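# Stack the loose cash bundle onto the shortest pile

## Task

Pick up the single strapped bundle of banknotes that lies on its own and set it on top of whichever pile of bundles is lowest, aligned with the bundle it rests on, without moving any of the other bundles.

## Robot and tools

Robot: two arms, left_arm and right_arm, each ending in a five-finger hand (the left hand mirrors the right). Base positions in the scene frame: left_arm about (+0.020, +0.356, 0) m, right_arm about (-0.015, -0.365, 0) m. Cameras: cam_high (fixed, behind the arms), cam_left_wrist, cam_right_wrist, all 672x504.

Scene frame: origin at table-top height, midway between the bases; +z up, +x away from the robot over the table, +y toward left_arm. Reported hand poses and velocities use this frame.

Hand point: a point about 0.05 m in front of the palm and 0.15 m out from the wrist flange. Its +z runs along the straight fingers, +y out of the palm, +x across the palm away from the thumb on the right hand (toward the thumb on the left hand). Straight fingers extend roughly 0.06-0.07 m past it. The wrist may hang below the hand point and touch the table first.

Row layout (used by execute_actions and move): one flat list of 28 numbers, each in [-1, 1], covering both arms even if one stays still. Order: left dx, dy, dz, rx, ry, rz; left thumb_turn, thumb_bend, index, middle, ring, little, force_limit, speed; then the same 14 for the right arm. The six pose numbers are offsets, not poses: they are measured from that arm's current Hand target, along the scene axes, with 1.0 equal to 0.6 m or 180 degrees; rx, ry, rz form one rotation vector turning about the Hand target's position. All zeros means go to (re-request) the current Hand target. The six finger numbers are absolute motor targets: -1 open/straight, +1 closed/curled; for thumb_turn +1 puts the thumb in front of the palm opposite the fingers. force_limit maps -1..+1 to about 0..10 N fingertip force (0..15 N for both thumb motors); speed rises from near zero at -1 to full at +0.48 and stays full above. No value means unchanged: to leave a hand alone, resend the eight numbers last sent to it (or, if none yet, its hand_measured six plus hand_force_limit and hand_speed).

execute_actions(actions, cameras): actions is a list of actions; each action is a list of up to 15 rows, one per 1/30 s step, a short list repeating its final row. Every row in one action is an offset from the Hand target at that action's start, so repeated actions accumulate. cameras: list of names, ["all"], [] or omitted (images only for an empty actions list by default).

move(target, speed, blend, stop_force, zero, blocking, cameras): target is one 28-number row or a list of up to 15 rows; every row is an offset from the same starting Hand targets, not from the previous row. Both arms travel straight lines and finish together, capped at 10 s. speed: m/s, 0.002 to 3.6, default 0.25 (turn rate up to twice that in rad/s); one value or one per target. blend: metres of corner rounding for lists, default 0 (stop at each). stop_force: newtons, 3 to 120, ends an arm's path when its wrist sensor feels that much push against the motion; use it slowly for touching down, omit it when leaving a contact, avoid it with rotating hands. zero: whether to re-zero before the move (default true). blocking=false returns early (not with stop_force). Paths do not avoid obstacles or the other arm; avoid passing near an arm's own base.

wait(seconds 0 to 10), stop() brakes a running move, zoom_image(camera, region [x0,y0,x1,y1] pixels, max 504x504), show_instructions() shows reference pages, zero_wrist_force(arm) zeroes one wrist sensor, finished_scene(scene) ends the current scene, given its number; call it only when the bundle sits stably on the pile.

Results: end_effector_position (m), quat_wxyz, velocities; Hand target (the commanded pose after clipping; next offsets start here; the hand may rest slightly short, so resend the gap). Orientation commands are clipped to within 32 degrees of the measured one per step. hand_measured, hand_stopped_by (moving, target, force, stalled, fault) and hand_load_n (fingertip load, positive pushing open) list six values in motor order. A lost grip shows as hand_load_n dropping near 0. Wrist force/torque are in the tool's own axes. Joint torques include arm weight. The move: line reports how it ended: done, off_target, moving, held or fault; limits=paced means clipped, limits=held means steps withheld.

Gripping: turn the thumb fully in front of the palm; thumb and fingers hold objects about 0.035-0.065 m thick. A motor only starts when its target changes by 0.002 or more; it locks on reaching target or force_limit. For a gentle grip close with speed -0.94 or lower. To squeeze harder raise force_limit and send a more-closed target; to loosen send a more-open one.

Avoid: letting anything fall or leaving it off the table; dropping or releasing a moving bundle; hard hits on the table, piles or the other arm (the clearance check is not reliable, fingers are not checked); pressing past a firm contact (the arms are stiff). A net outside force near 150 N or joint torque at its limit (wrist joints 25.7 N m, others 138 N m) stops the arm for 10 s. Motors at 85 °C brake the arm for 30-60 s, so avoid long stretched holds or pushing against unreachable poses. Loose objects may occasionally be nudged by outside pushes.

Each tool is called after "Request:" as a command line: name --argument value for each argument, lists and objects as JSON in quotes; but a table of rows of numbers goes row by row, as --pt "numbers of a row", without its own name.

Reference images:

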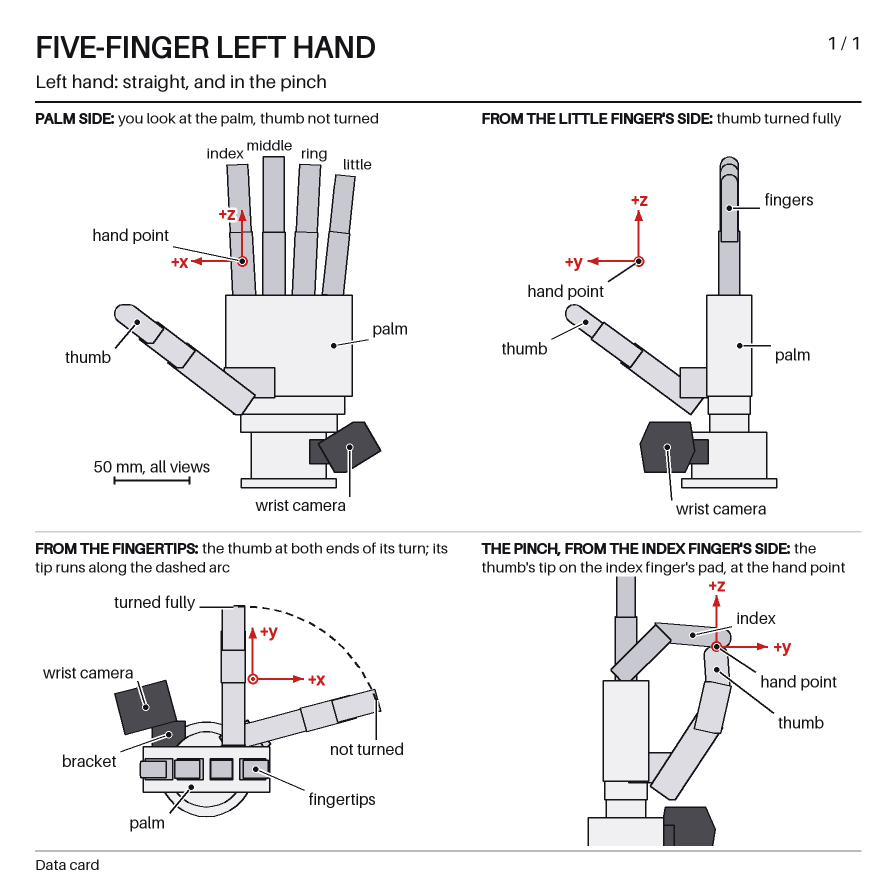

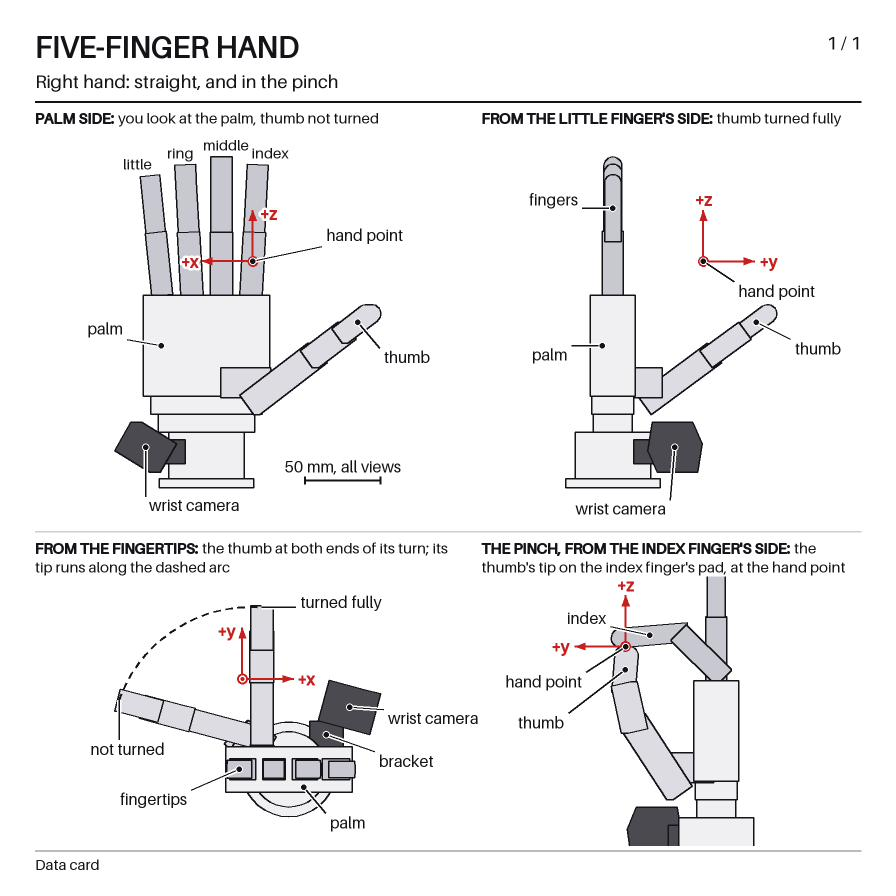

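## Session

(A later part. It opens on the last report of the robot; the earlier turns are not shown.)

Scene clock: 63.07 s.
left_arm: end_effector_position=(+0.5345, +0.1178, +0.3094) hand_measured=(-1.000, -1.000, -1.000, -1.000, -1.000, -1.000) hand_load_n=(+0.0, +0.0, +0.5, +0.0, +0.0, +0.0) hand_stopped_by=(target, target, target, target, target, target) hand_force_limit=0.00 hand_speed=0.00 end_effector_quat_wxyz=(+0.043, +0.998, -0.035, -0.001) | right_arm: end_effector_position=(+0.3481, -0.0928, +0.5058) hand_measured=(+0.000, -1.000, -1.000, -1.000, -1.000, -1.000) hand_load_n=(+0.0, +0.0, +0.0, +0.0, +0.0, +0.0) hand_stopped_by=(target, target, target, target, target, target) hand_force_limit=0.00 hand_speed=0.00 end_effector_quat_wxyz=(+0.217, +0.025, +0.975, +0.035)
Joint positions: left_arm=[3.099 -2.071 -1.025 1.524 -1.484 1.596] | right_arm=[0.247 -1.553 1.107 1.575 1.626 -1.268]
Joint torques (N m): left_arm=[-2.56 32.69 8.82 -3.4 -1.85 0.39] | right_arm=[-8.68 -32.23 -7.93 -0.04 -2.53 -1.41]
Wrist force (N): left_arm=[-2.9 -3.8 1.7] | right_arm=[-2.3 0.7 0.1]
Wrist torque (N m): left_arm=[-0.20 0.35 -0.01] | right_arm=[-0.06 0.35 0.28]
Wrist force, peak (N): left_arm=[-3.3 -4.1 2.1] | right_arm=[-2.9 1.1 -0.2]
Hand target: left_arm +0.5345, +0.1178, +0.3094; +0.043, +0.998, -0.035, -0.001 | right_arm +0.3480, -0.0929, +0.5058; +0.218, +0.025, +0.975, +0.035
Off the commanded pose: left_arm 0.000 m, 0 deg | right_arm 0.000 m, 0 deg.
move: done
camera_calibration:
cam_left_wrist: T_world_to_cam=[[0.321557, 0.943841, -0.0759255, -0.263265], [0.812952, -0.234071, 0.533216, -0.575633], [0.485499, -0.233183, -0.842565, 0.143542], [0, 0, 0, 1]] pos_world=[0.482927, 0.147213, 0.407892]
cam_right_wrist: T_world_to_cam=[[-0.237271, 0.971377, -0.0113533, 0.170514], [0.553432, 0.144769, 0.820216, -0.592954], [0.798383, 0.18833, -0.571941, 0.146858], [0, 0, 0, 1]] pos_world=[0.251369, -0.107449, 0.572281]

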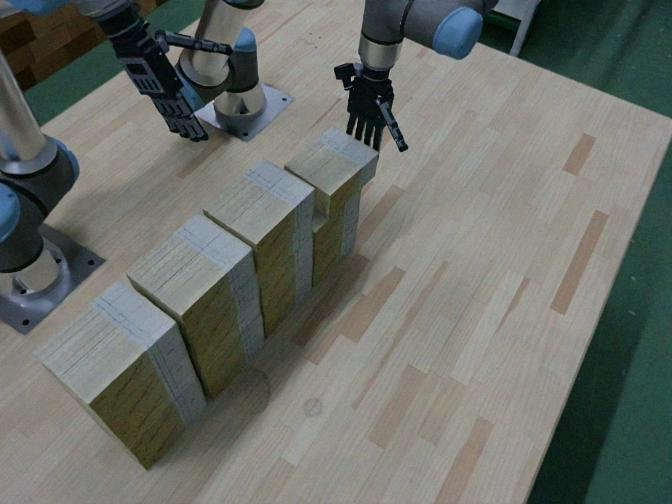

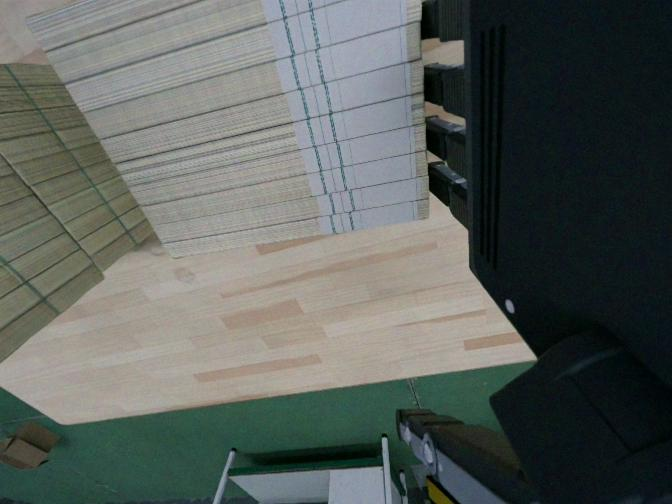

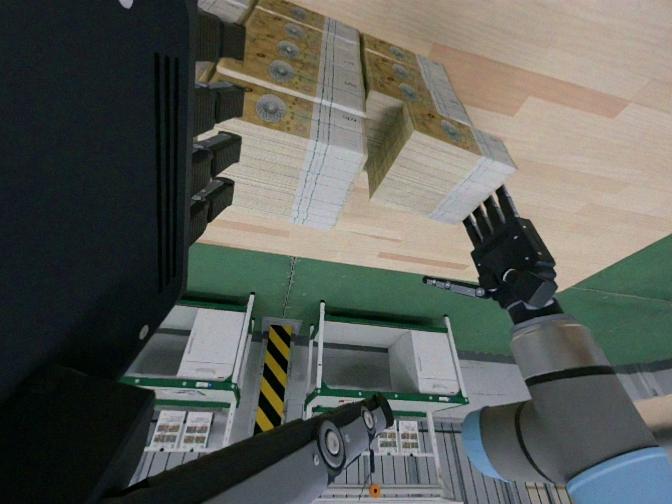

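Request:
move --pt "-0.0031 -0.0389 0 0 0 0.0094 -1 -1 -1 -1 -1 -1 0 0 0 0 0 0 0 0 0 -1 -1 -1 -1 -1 0 0" --pt "-0.0052 -0.0648 0 0 0 0.0094 -1 -1 -1 -1 -1 -1 0 0 0 0 0 0 0 0 0 -1 -1 -1 -1 -1 0 0" --speed 0.025 --blend '[0.005,0]' --cameras '["cam_left_wrist","cam_right_wrist","cam_high"]'

Request:
zoom_image --camera "cam_right_wrist" --region '[340, 70, 440, 170]'

Request:
zoom_image --camera "cam_right_wrist" --region '[420, 80, 520, 180]'

Request:
zoom_image --camera "cam_high" --region '[280, 120, 380, 220]'

Scene clock: 66.27 s.
left_arm: end_effector_position=(+0.5314, +0.0791, +0.3094) hand_measured=(-1.000, -1.000, -1.000, -1.000, -1.000, -1.000) hand_load_n=(+0.0, +0.0, +0.0, +0.0, +0.5, +0.0) hand_stopped_by=(target, target, target, target, target, target) hand_force_limit=0.00 hand_speed=0.00 end_effector_quat_wxyz=(+0.043, +0.999, -0.020, +0.000) | right_arm: end_effector_position=(+0.3480, -0.0929, +0.5058) hand_measured=(+0.000, -1.000, -1.000, -1.000, -1.000, -1.000) hand_load_n=(+0.0, +0.0, +0.0, +0.0, +0.0, +0.0) hand_stopped_by=(target, target, target, target, target, target) hand_force_limit=0.00 hand_speed=0.00 end_effector_quat_wxyz=(+0.218, +0.025, +0.975, +0.035)
Joint positions: left_arm=[3.02 -2.095 -0.987 1.519 -1.484 1.486] | right_arm=[0.246 -1.553 1.107 1.575 1.626 -1.269]
Joint torques (N m): left_arm=[-10.36 30.25 29.61 -4.67 -1.63 -2.42] | right_arm=[-10.09 -32.24 -8.19 0.01 -2.14 -1.38]
Wrist force (N): left_arm=[-2.8 -5.1 0.9] | right_arm=[-2.6 0.7 0.0]
Wrist torque (N m): left_arm=[-0.16 0.32 0.12] | right_arm=[-0.06 0.40 0.27]
Wrist force, peak (N): left_arm=[-2.8 -5.8 0.6] | right_arm=[-2.6 0.7 0.0]
Hand target: left_arm +0.5314, +0.0789, +0.3094; +0.043, +0.999, -0.020, +0.000 | right_arm +0.3480, -0.0929, +0.5058; +0.218, +0.025, +0.975, +0.035
Off the commanded pose: left_arm 0.000 m, 0 deg | right_arm 0.000 m, 0 deg.
move: done
camera_calibration:
cam_left_wrist: T_world_to_cam=[[0.293488, 0.952939, -0.0759774, -0.211533], [0.819503, -0.209876, 0.53326, -0.587549], [0.492218, -0.218769, -0.842533, 0.131327], [0, 0, 0, 1]] pos_world=[0.47894, 0.106996, 0.407892]
cam_right_wrist: T_world_to_cam=[[-0.237305, 0.97137, -0.0112376, 0.170529], [0.553373, 0.144678, 0.820273, -0.592912], [0.798414, 0.188436, -0.571863, 0.146916], [0, 0, 0, 1]] pos_world=[0.251268, -0.10755, 0.572281]

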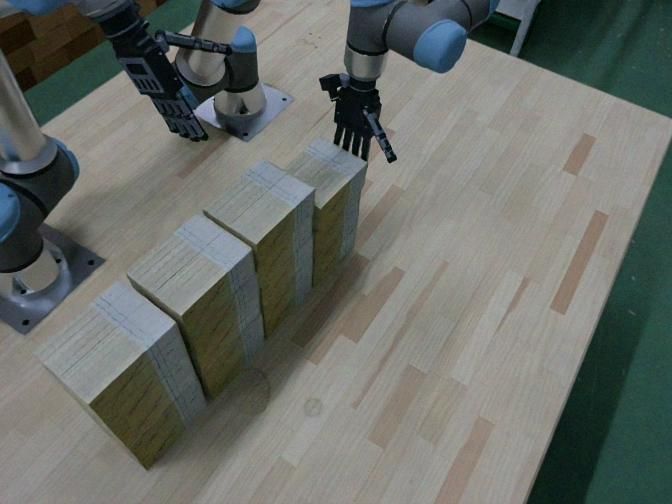

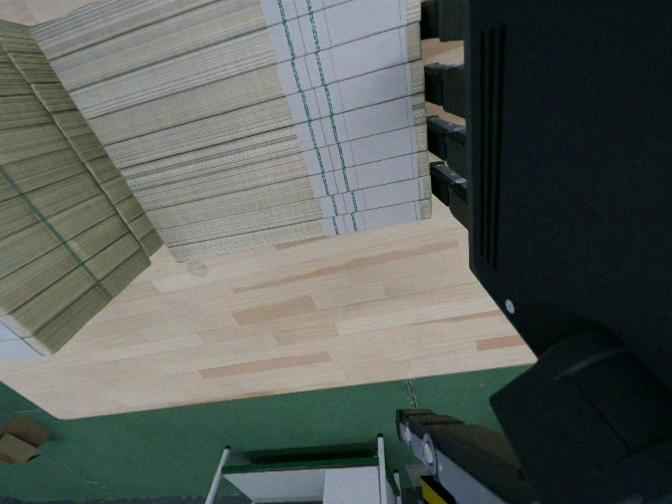

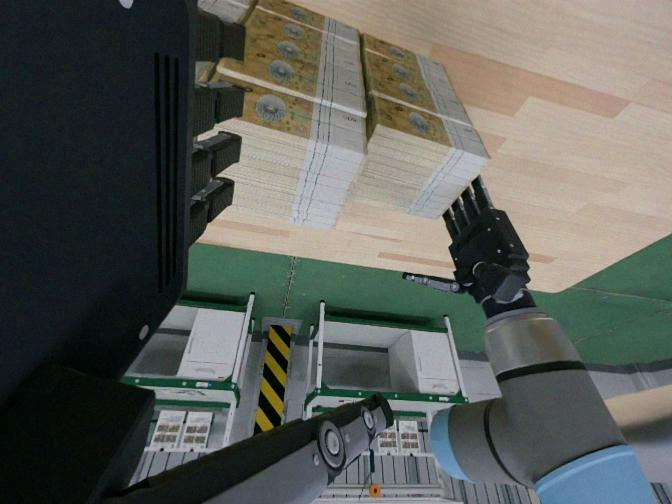

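Scaled by 5.040 from the camera's 672x504 image, which has a finer 960x720 frame.

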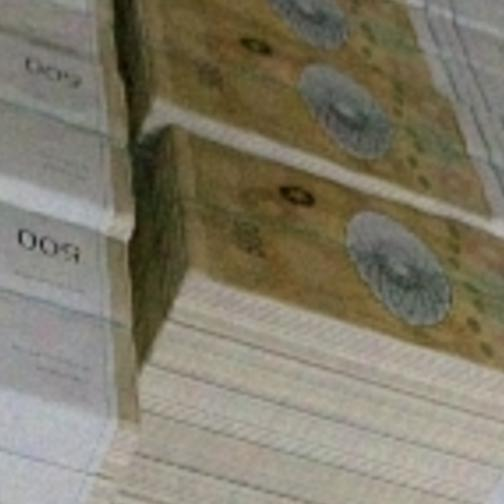

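Scaled by 5.040 from the camera's 672x504 image, which has a finer 960x720 frame.

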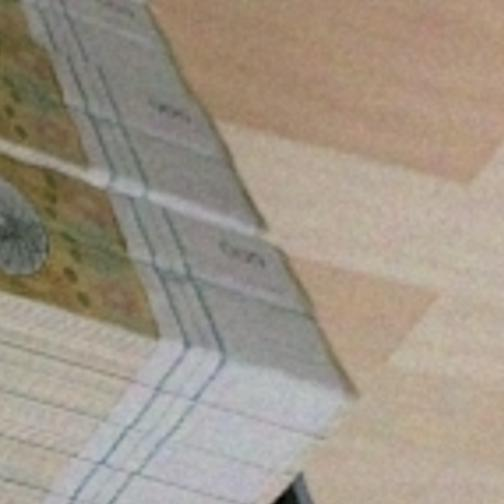

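Scaled by 5.040 from the camera's 672x504 image, which has a finer 960x720 frame.

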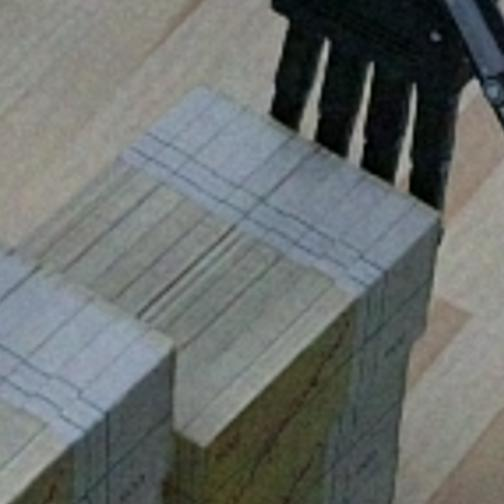

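Request:
zoom_image --camera "cam_left_wrist" --region '[0, 0, 240, 380]'

Scaled by 1.326 from the camera's 672x504 image, which has a finer 960x720 frame.

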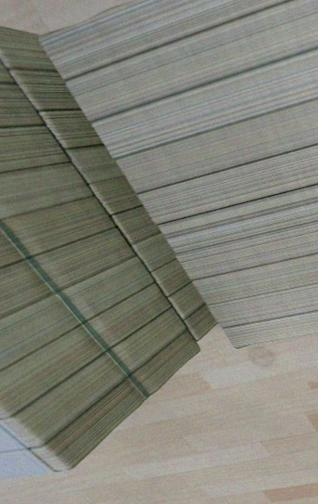

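Request:
move --target '[-0.0042,-0.0103,0,0,0,0,-1,-1,-1,-1,-1,-1,0,0,0,0,0,0,0,0,0,-1,-1,-1,-1,-1,0,0]' --speed 0.02 --cameras '["cam_left_wrist","cam_right_wrist","cam_high"]'

Request:
zoom_image --camera "cam_right_wrist" --region '[340, 70, 440, 170]'

Request:
zoom_image --camera "cam_right_wrist" --region '[420, 80, 520, 180]'

Request:
zoom_image --camera "cam_high" --region '[280, 120, 380, 220]'

Request:
zoom_image --camera "cam_left_wrist" --region '[0, 0, 240, 380]'

Scene clock: 68.17 s.
left_arm: end_effector_position=(+0.5290, +0.0729, +0.3094) hand_measured=(-1.000, -1.000, -1.000, -1.000, -1.000, -1.000) hand_load_n=(+0.0, +0.0, +0.0, +0.5, +0.0, +0.0) hand_stopped_by=(target, target, target, target, target, target) hand_force_limit=0.00 hand_speed=0.00 end_effector_quat_wxyz=(+0.043, +0.999, -0.020, +0.000) | right_arm: end_effector_position=(+0.3480, -0.0929, +0.5058) hand_measured=(+0.000, -1.000, -1.000, -1.000, -1.000, -1.000) hand_load_n=(+0.0, +0.0, +0.0, +0.0, +0.0, +0.0) hand_stopped_by=(target, target, target, target, target, target) hand_force_limit=0.00 hand_speed=0.00 end_effector_quat_wxyz=(+0.218, +0.025, +0.975, +0.035)
Joint positions: left_arm=[3.007 -2.095 -0.986 1.519 -1.484 1.473] | right_arm=[0.246 -1.553 1.107 1.575 1.626 -1.269]
Joint torques (N m): left_arm=[-11.35 31.44 28.94 -0.44 -1.6 -1.91] | right_arm=[-10.89 -33.12 -7.98 -0.27 -2.12 -1.51]
Wrist force (N): left_arm=[-2.0 -4.8 0.7] | right_arm=[-2.2 0.7 -0.2]
Wrist torque (N m): left_arm=[-0.10 0.32 0.10] | right_arm=[-0.04 0.34 0.29]
Wrist force, peak (N): left_arm=[-2.9 -5.4 1.2] | right_arm=[-2.6 0.8 0.2]
Hand target: left_arm +0.5289, +0.0727, +0.3094; +0.043, +0.999, -0.020, +0.000 | right_arm +0.3480, -0.0929, +0.5058; +0.218, +0.025, +0.975, +0.035
Off the commanded pose: left_arm 0.000 m, 0 deg | right_arm 0.000 m, 0 deg.
move: done
camera_calibration:
cam_left_wrist: T_world_to_cam=[[0.293488, 0.952939, -0.0759774, -0.20492], [0.819503, -0.209876, 0.53326, -0.586884], [0.492218, -0.218769, -0.842533, 0.131152], [0, 0, 0, 1]] pos_world=[0.47654, 0.100796, 0.407892]
cam_right_wrist: T_world_to_cam=[[-0.237305, 0.97137, -0.0112376, 0.170529], [0.553373, 0.144678, 0.820273, -0.592912], [0.798414, 0.188436, -0.571863, 0.146916], [0, 0, 0, 1]] pos_world=[0.251268, -0.10755, 0.572281]

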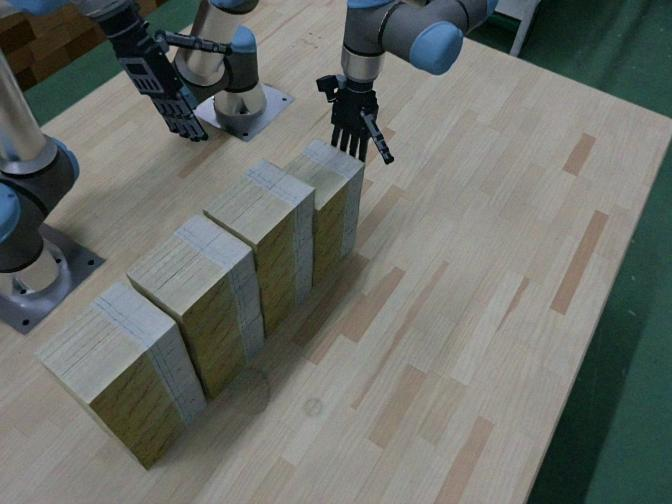

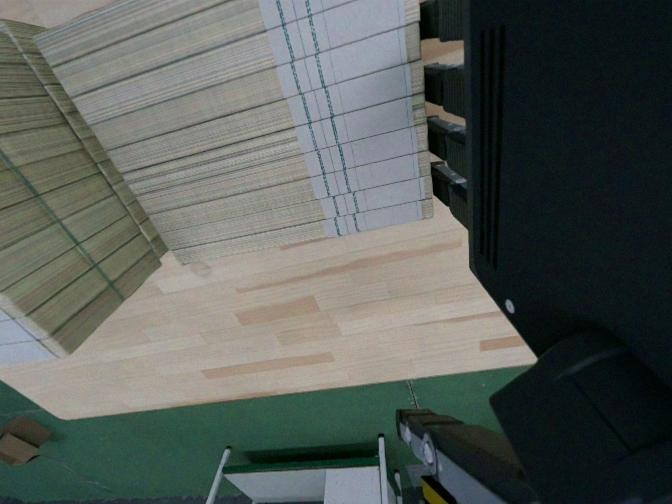

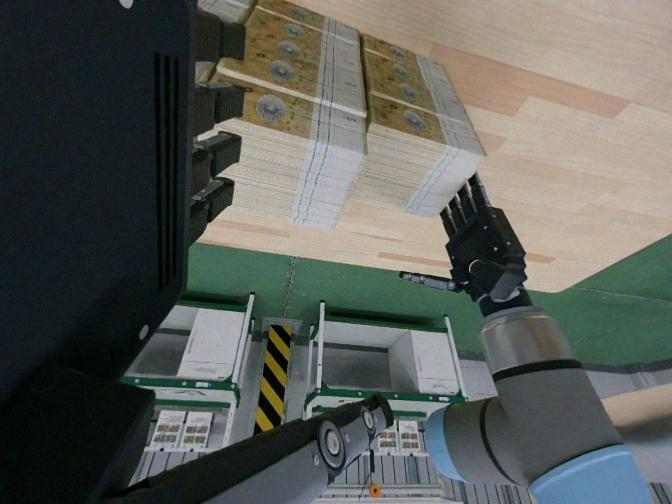

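Scaled by 5.040 from the camera's 672x504 image, which has a finer 960x720 frame.

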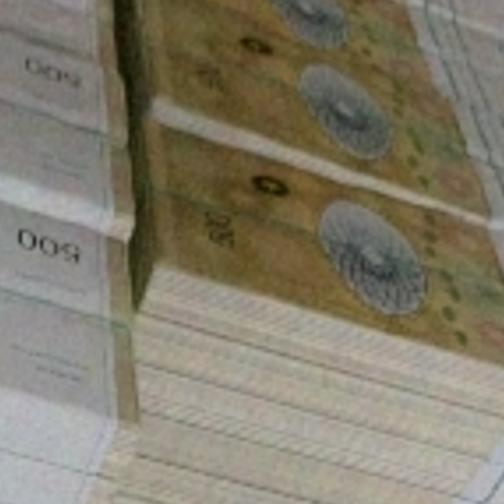

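Scaled by 5.040 from the camera's 672x504 image, which has a finer 960x720 frame.

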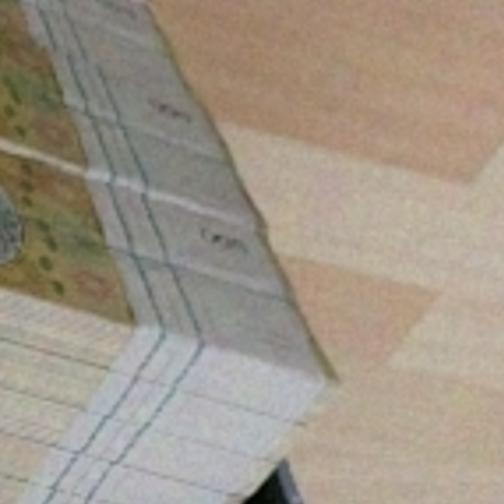

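Scaled by 5.040 from the camera's 672x504 image, which has a finer 960x720 frame.

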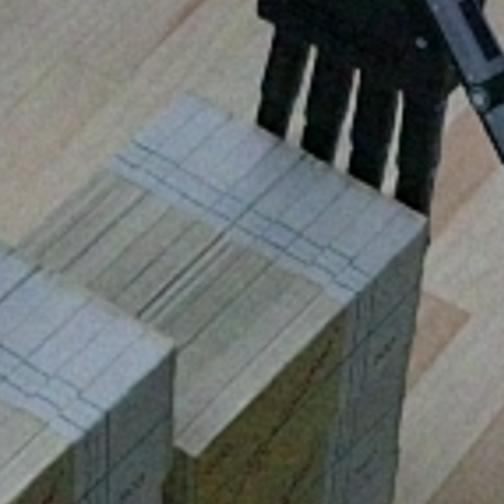

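Scaled by 1.326 from the camera's 672x504 image, which has a finer 960x720 frame.

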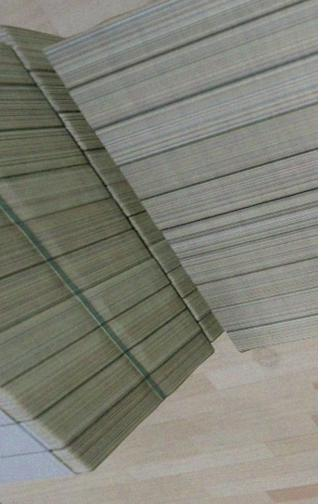

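Request:
move --target '[-0.004,-0.0028,0,0,0,-0.0083,-1,-1,-1,-1,-1,-1,0,0,0,0,0,0,0,0,0,-1,-1,-1,-1,-1,0,0]' --speed 0.02 --cameras '["cam_left_wrist","cam_right_wrist","cam_high"]'

Request:
zoom_image --camera "cam_right_wrist" --region '[340, 70, 440, 170]'

Request:
zoom_image --camera "cam_right_wrist" --region '[420, 80, 520, 180]'

Request:
zoom_image --camera "cam_high" --region '[280, 120, 380, 220]'

Scene clock: 70.03 s.
left_arm: end_effector_position=(+0.5265, +0.0711, +0.3094) hand_measured=(-1.000, -1.000, -1.000, -1.000, -1.000, -1.000) hand_load_n=(+0.0, +0.0, +0.0, +0.5, +0.0, +0.0) hand_stopped_by=(target, target, target, target, target, target) hand_force_limit=0.00 hand_speed=0.00 end_effector_quat_wxyz=(+0.043, +0.999, -0.033, -0.001) | right_arm: end_effector_position=(+0.3480, -0.0929, +0.5058) hand_measured=(+0.000, -1.000, -1.000, -1.000, -1.000, -1.000) hand_load_n=(+0.0, +0.0, +0.0, +0.5, -0.5, +0.0) hand_stopped_by=(target, target, target, target, target, target) hand_force_limit=0.00 hand_speed=0.00 end_effector_quat_wxyz=(+0.218, +0.025, +0.975, +0.035)
Joint positions: left_arm=[3.004 -2.095 -0.986 1.518 -1.484 1.497] | right_arm=[0.246 -1.553 1.107 1.575 1.626 -1.269]
Joint torques (N m): left_arm=[-11.02 31.48 28.71 -4.96 4.18 2.29] | right_arm=[-9.08 -31.41 -7.05 -0.04 -2.36 -1.28]
Wrist force (N): left_arm=[-1.7 -5.1 -0.5] | right_arm=[-2.3 0.7 0.1]
Wrist torque (N m): left_arm=[-0.05 0.38 -0.06] | right_arm=[-0.05 0.34 0.29]
Wrist force, peak (N): left_arm=[-2.1 -6.0 -0.1] | right_arm=[-2.5 0.9 -0.1]
Hand target: left_arm +0.5265, +0.0710, +0.3094; +0.043, +0.999, -0.033, -0.001 | right_arm +0.3480, -0.0929, +0.5058; +0.218, +0.025, +0.975, +0.035
Off the commanded pose: left_arm 0.000 m, 0 deg | right_arm 0.000 m, 0 deg.
move: done
camera_calibration:
cam_left_wrist: T_world_to_cam=[[0.317853, 0.945094, -0.0759386, -0.214763], [0.813856, -0.23087, 0.533233, -0.580771], [0.486424, -0.231293, -0.842553, 0.135913], [0, 0, 0, 1]] pos_world=[0.474816, 0.100324, 0.407892]
cam_right_wrist: T_world_to_cam=[[-0.237305, 0.97137, -0.0112376, 0.170529], [0.553373, 0.144678, 0.820273, -0.592912], [0.798414, 0.188436, -0.571863, 0.146916], [0, 0, 0, 1]] pos_world=[0.251268, -0.10755, 0.572281]

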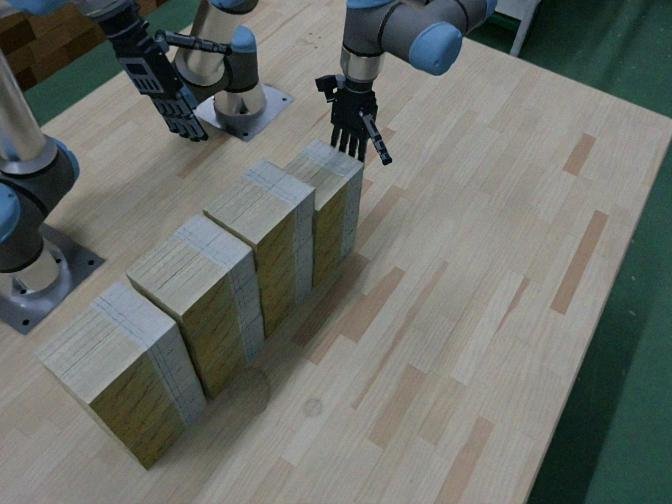

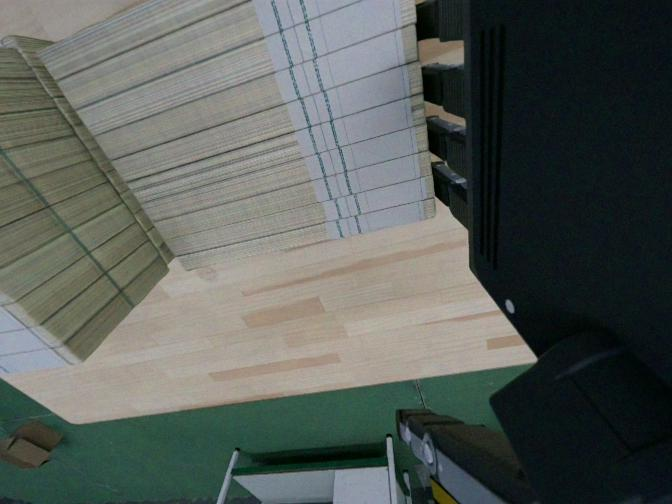

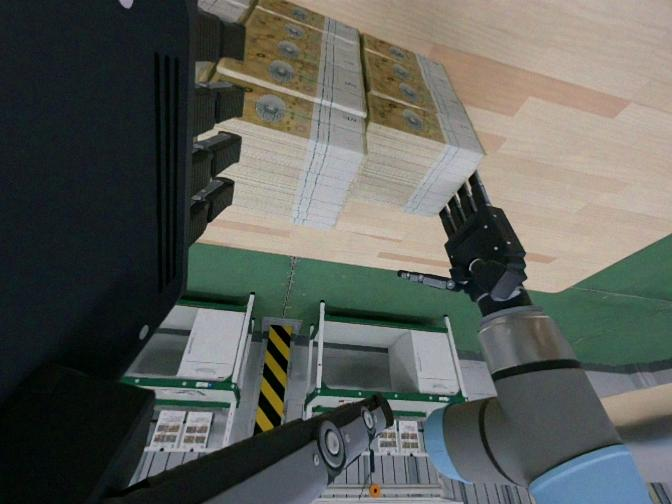

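Scaled by 5.040 from the camera's 672x504 image, which has a finer 960x720 frame.

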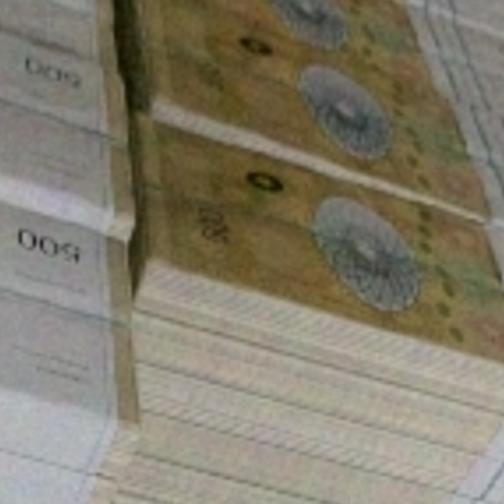

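Scaled by 5.040 from the camera's 672x504 image, which has a finer 960x720 frame.

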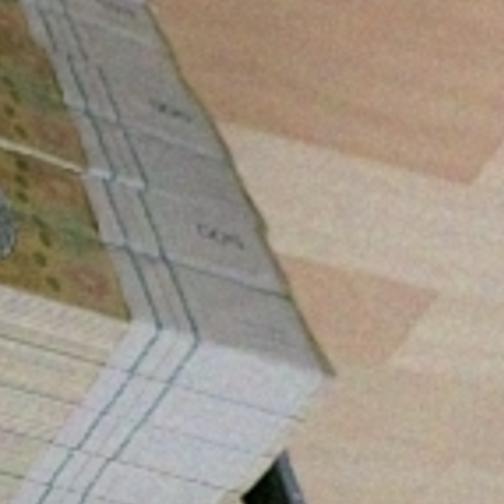

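Scaled by 5.040 from the camera's 672x504 image, which has a finer 960x720 frame.

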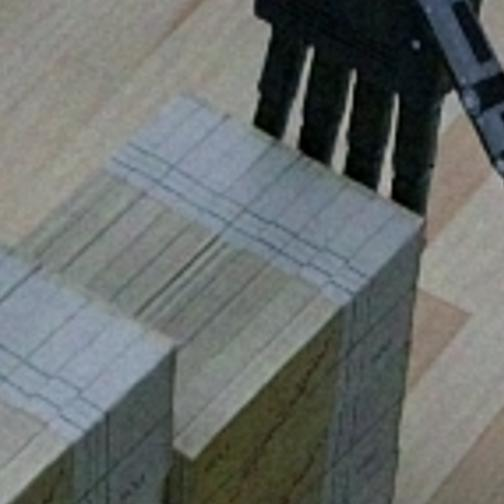

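Request:
move --pt "0.0023 0.0333 0 0 0 0 -1 -1 -1 -1 -1 -1 0 0 0 0 0 0 0 0 0 -1 -1 -1 -1 -1 0 0" --pt "0.0067 0.1 0 0 0 0 -1 -1 -1 -1 -1 -1 0 0 0 0 0 0 0 0 0 -1 -1 -1 -1 -1 0 0" --speed '[0.06,0.15]' --blend '[0.01,0]' --cameras '["cam_right_wrist","cam_left_wrist"]'

Scene clock: 71.47 s.
left_arm: end_effector_position=(+0.5305, +0.1309, +0.3094) hand_measured=(-1.000, -1.000, -1.000, -1.000, -1.000, -1.000) hand_load_n=(+0.0, +0.0, +0.0, +0.0, +0.0, +0.0) hand_stopped_by=(target, target, target, target, target, target) hand_force_limit=0.00 hand_speed=0.00 end_effector_quat_wxyz=(+0.043, +0.999, -0.033, -0.001) | right_arm: end_effector_position=(+0.3480, -0.0929, +0.5058) hand_measured=(+0.000, -1.000, -1.000, -1.000, -1.000, -1.000) hand_load_n=(+0.0, +0.0, +0.0, +0.0, +0.0, +0.0) hand_stopped_by=(target, target, target, target, target, target) hand_force_limit=0.00 hand_speed=0.00 end_effector_quat_wxyz=(+0.218, +0.025, +0.975, +0.035)
Joint positions: left_arm=[3.125 -2.049 -1.059 1.534 -1.484 1.619] | right_arm=[0.246 -1.553 1.107 1.575 1.626 -1.269]
Joint torques (N m): left_arm=[8.07 46.03 6.47 -0.09 2.95 2.19] | right_arm=[-9.28 -32.06 -8.41 0.03 -2.1 -1.46]
Wrist force (N): left_arm=[-3.1 -1.1 0.2] | right_arm=[-2.5 0.5 0.0]
Wrist torque (N m): left_arm=[-0.21 0.32 -0.19] | right_arm=[-0.08 0.38 0.27]
Wrist force, peak (N): left_arm=[-1.5 -5.6 -0.7] | right_arm=[-2.5 0.9 0.1]
Hand target: left_arm +0.5305, +0.1310, +0.3094; +0.043, +0.999, -0.033, -0.001 | right_arm +0.3480, -0.0929, +0.5058; +0.218, +0.025, +0.975, +0.035
Off the commanded pose: left_arm 0.000 m, 0 deg | right_arm 0.000 m, 0 deg.
move: done
camera_calibration:
cam_left_wrist: T_world_to_cam=[[0.318289, 0.94495, -0.0759092, -0.272747], [0.813746, -0.23126, 0.533232, -0.570106], [0.486322, -0.231492, -0.842557, 0.14788], [0, 0, 0, 1]] pos_world=[0.478817, 0.160123, 0.407892]
cam_right_wrist: T_world_to_cam=[[-0.237305, 0.97137, -0.0112376, 0.170529], [0.553373, 0.144678, 0.820273, -0.592912], [0.798414, 0.188436, -0.571863, 0.146916], [0, 0, 0, 1]] pos_world=[0.251268, -0.10755, 0.572281]
Images, in order (width x height): cam_left_wrist 672x504, cam_right_wrist 672x504.

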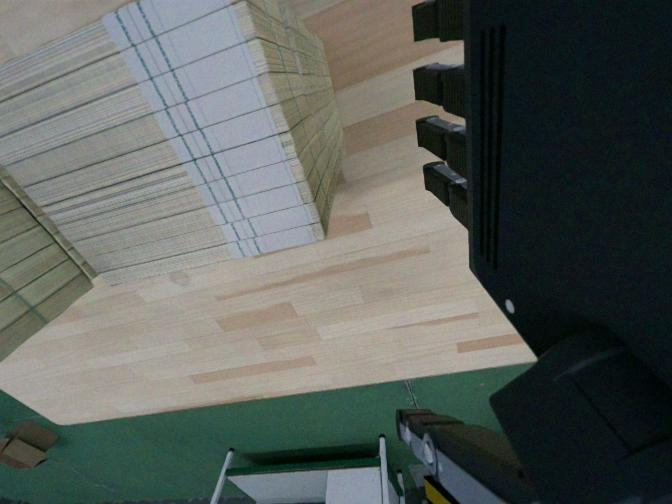

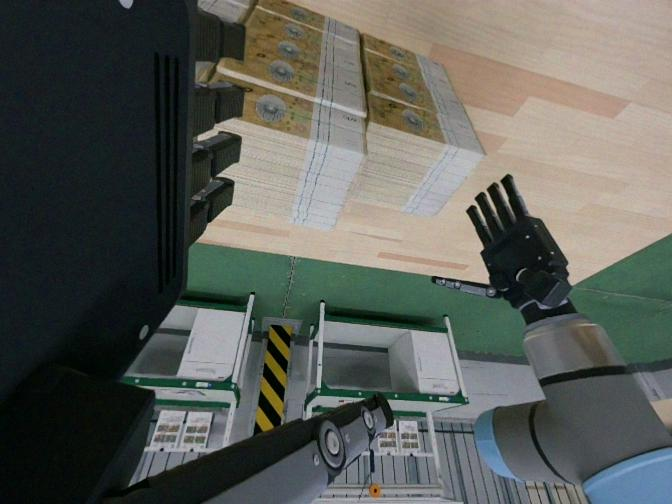

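The bundle sits aligned on the pile, and both hands are clear of it.

Request:
finished_scene --scene 2

The scene is finished: the task was done.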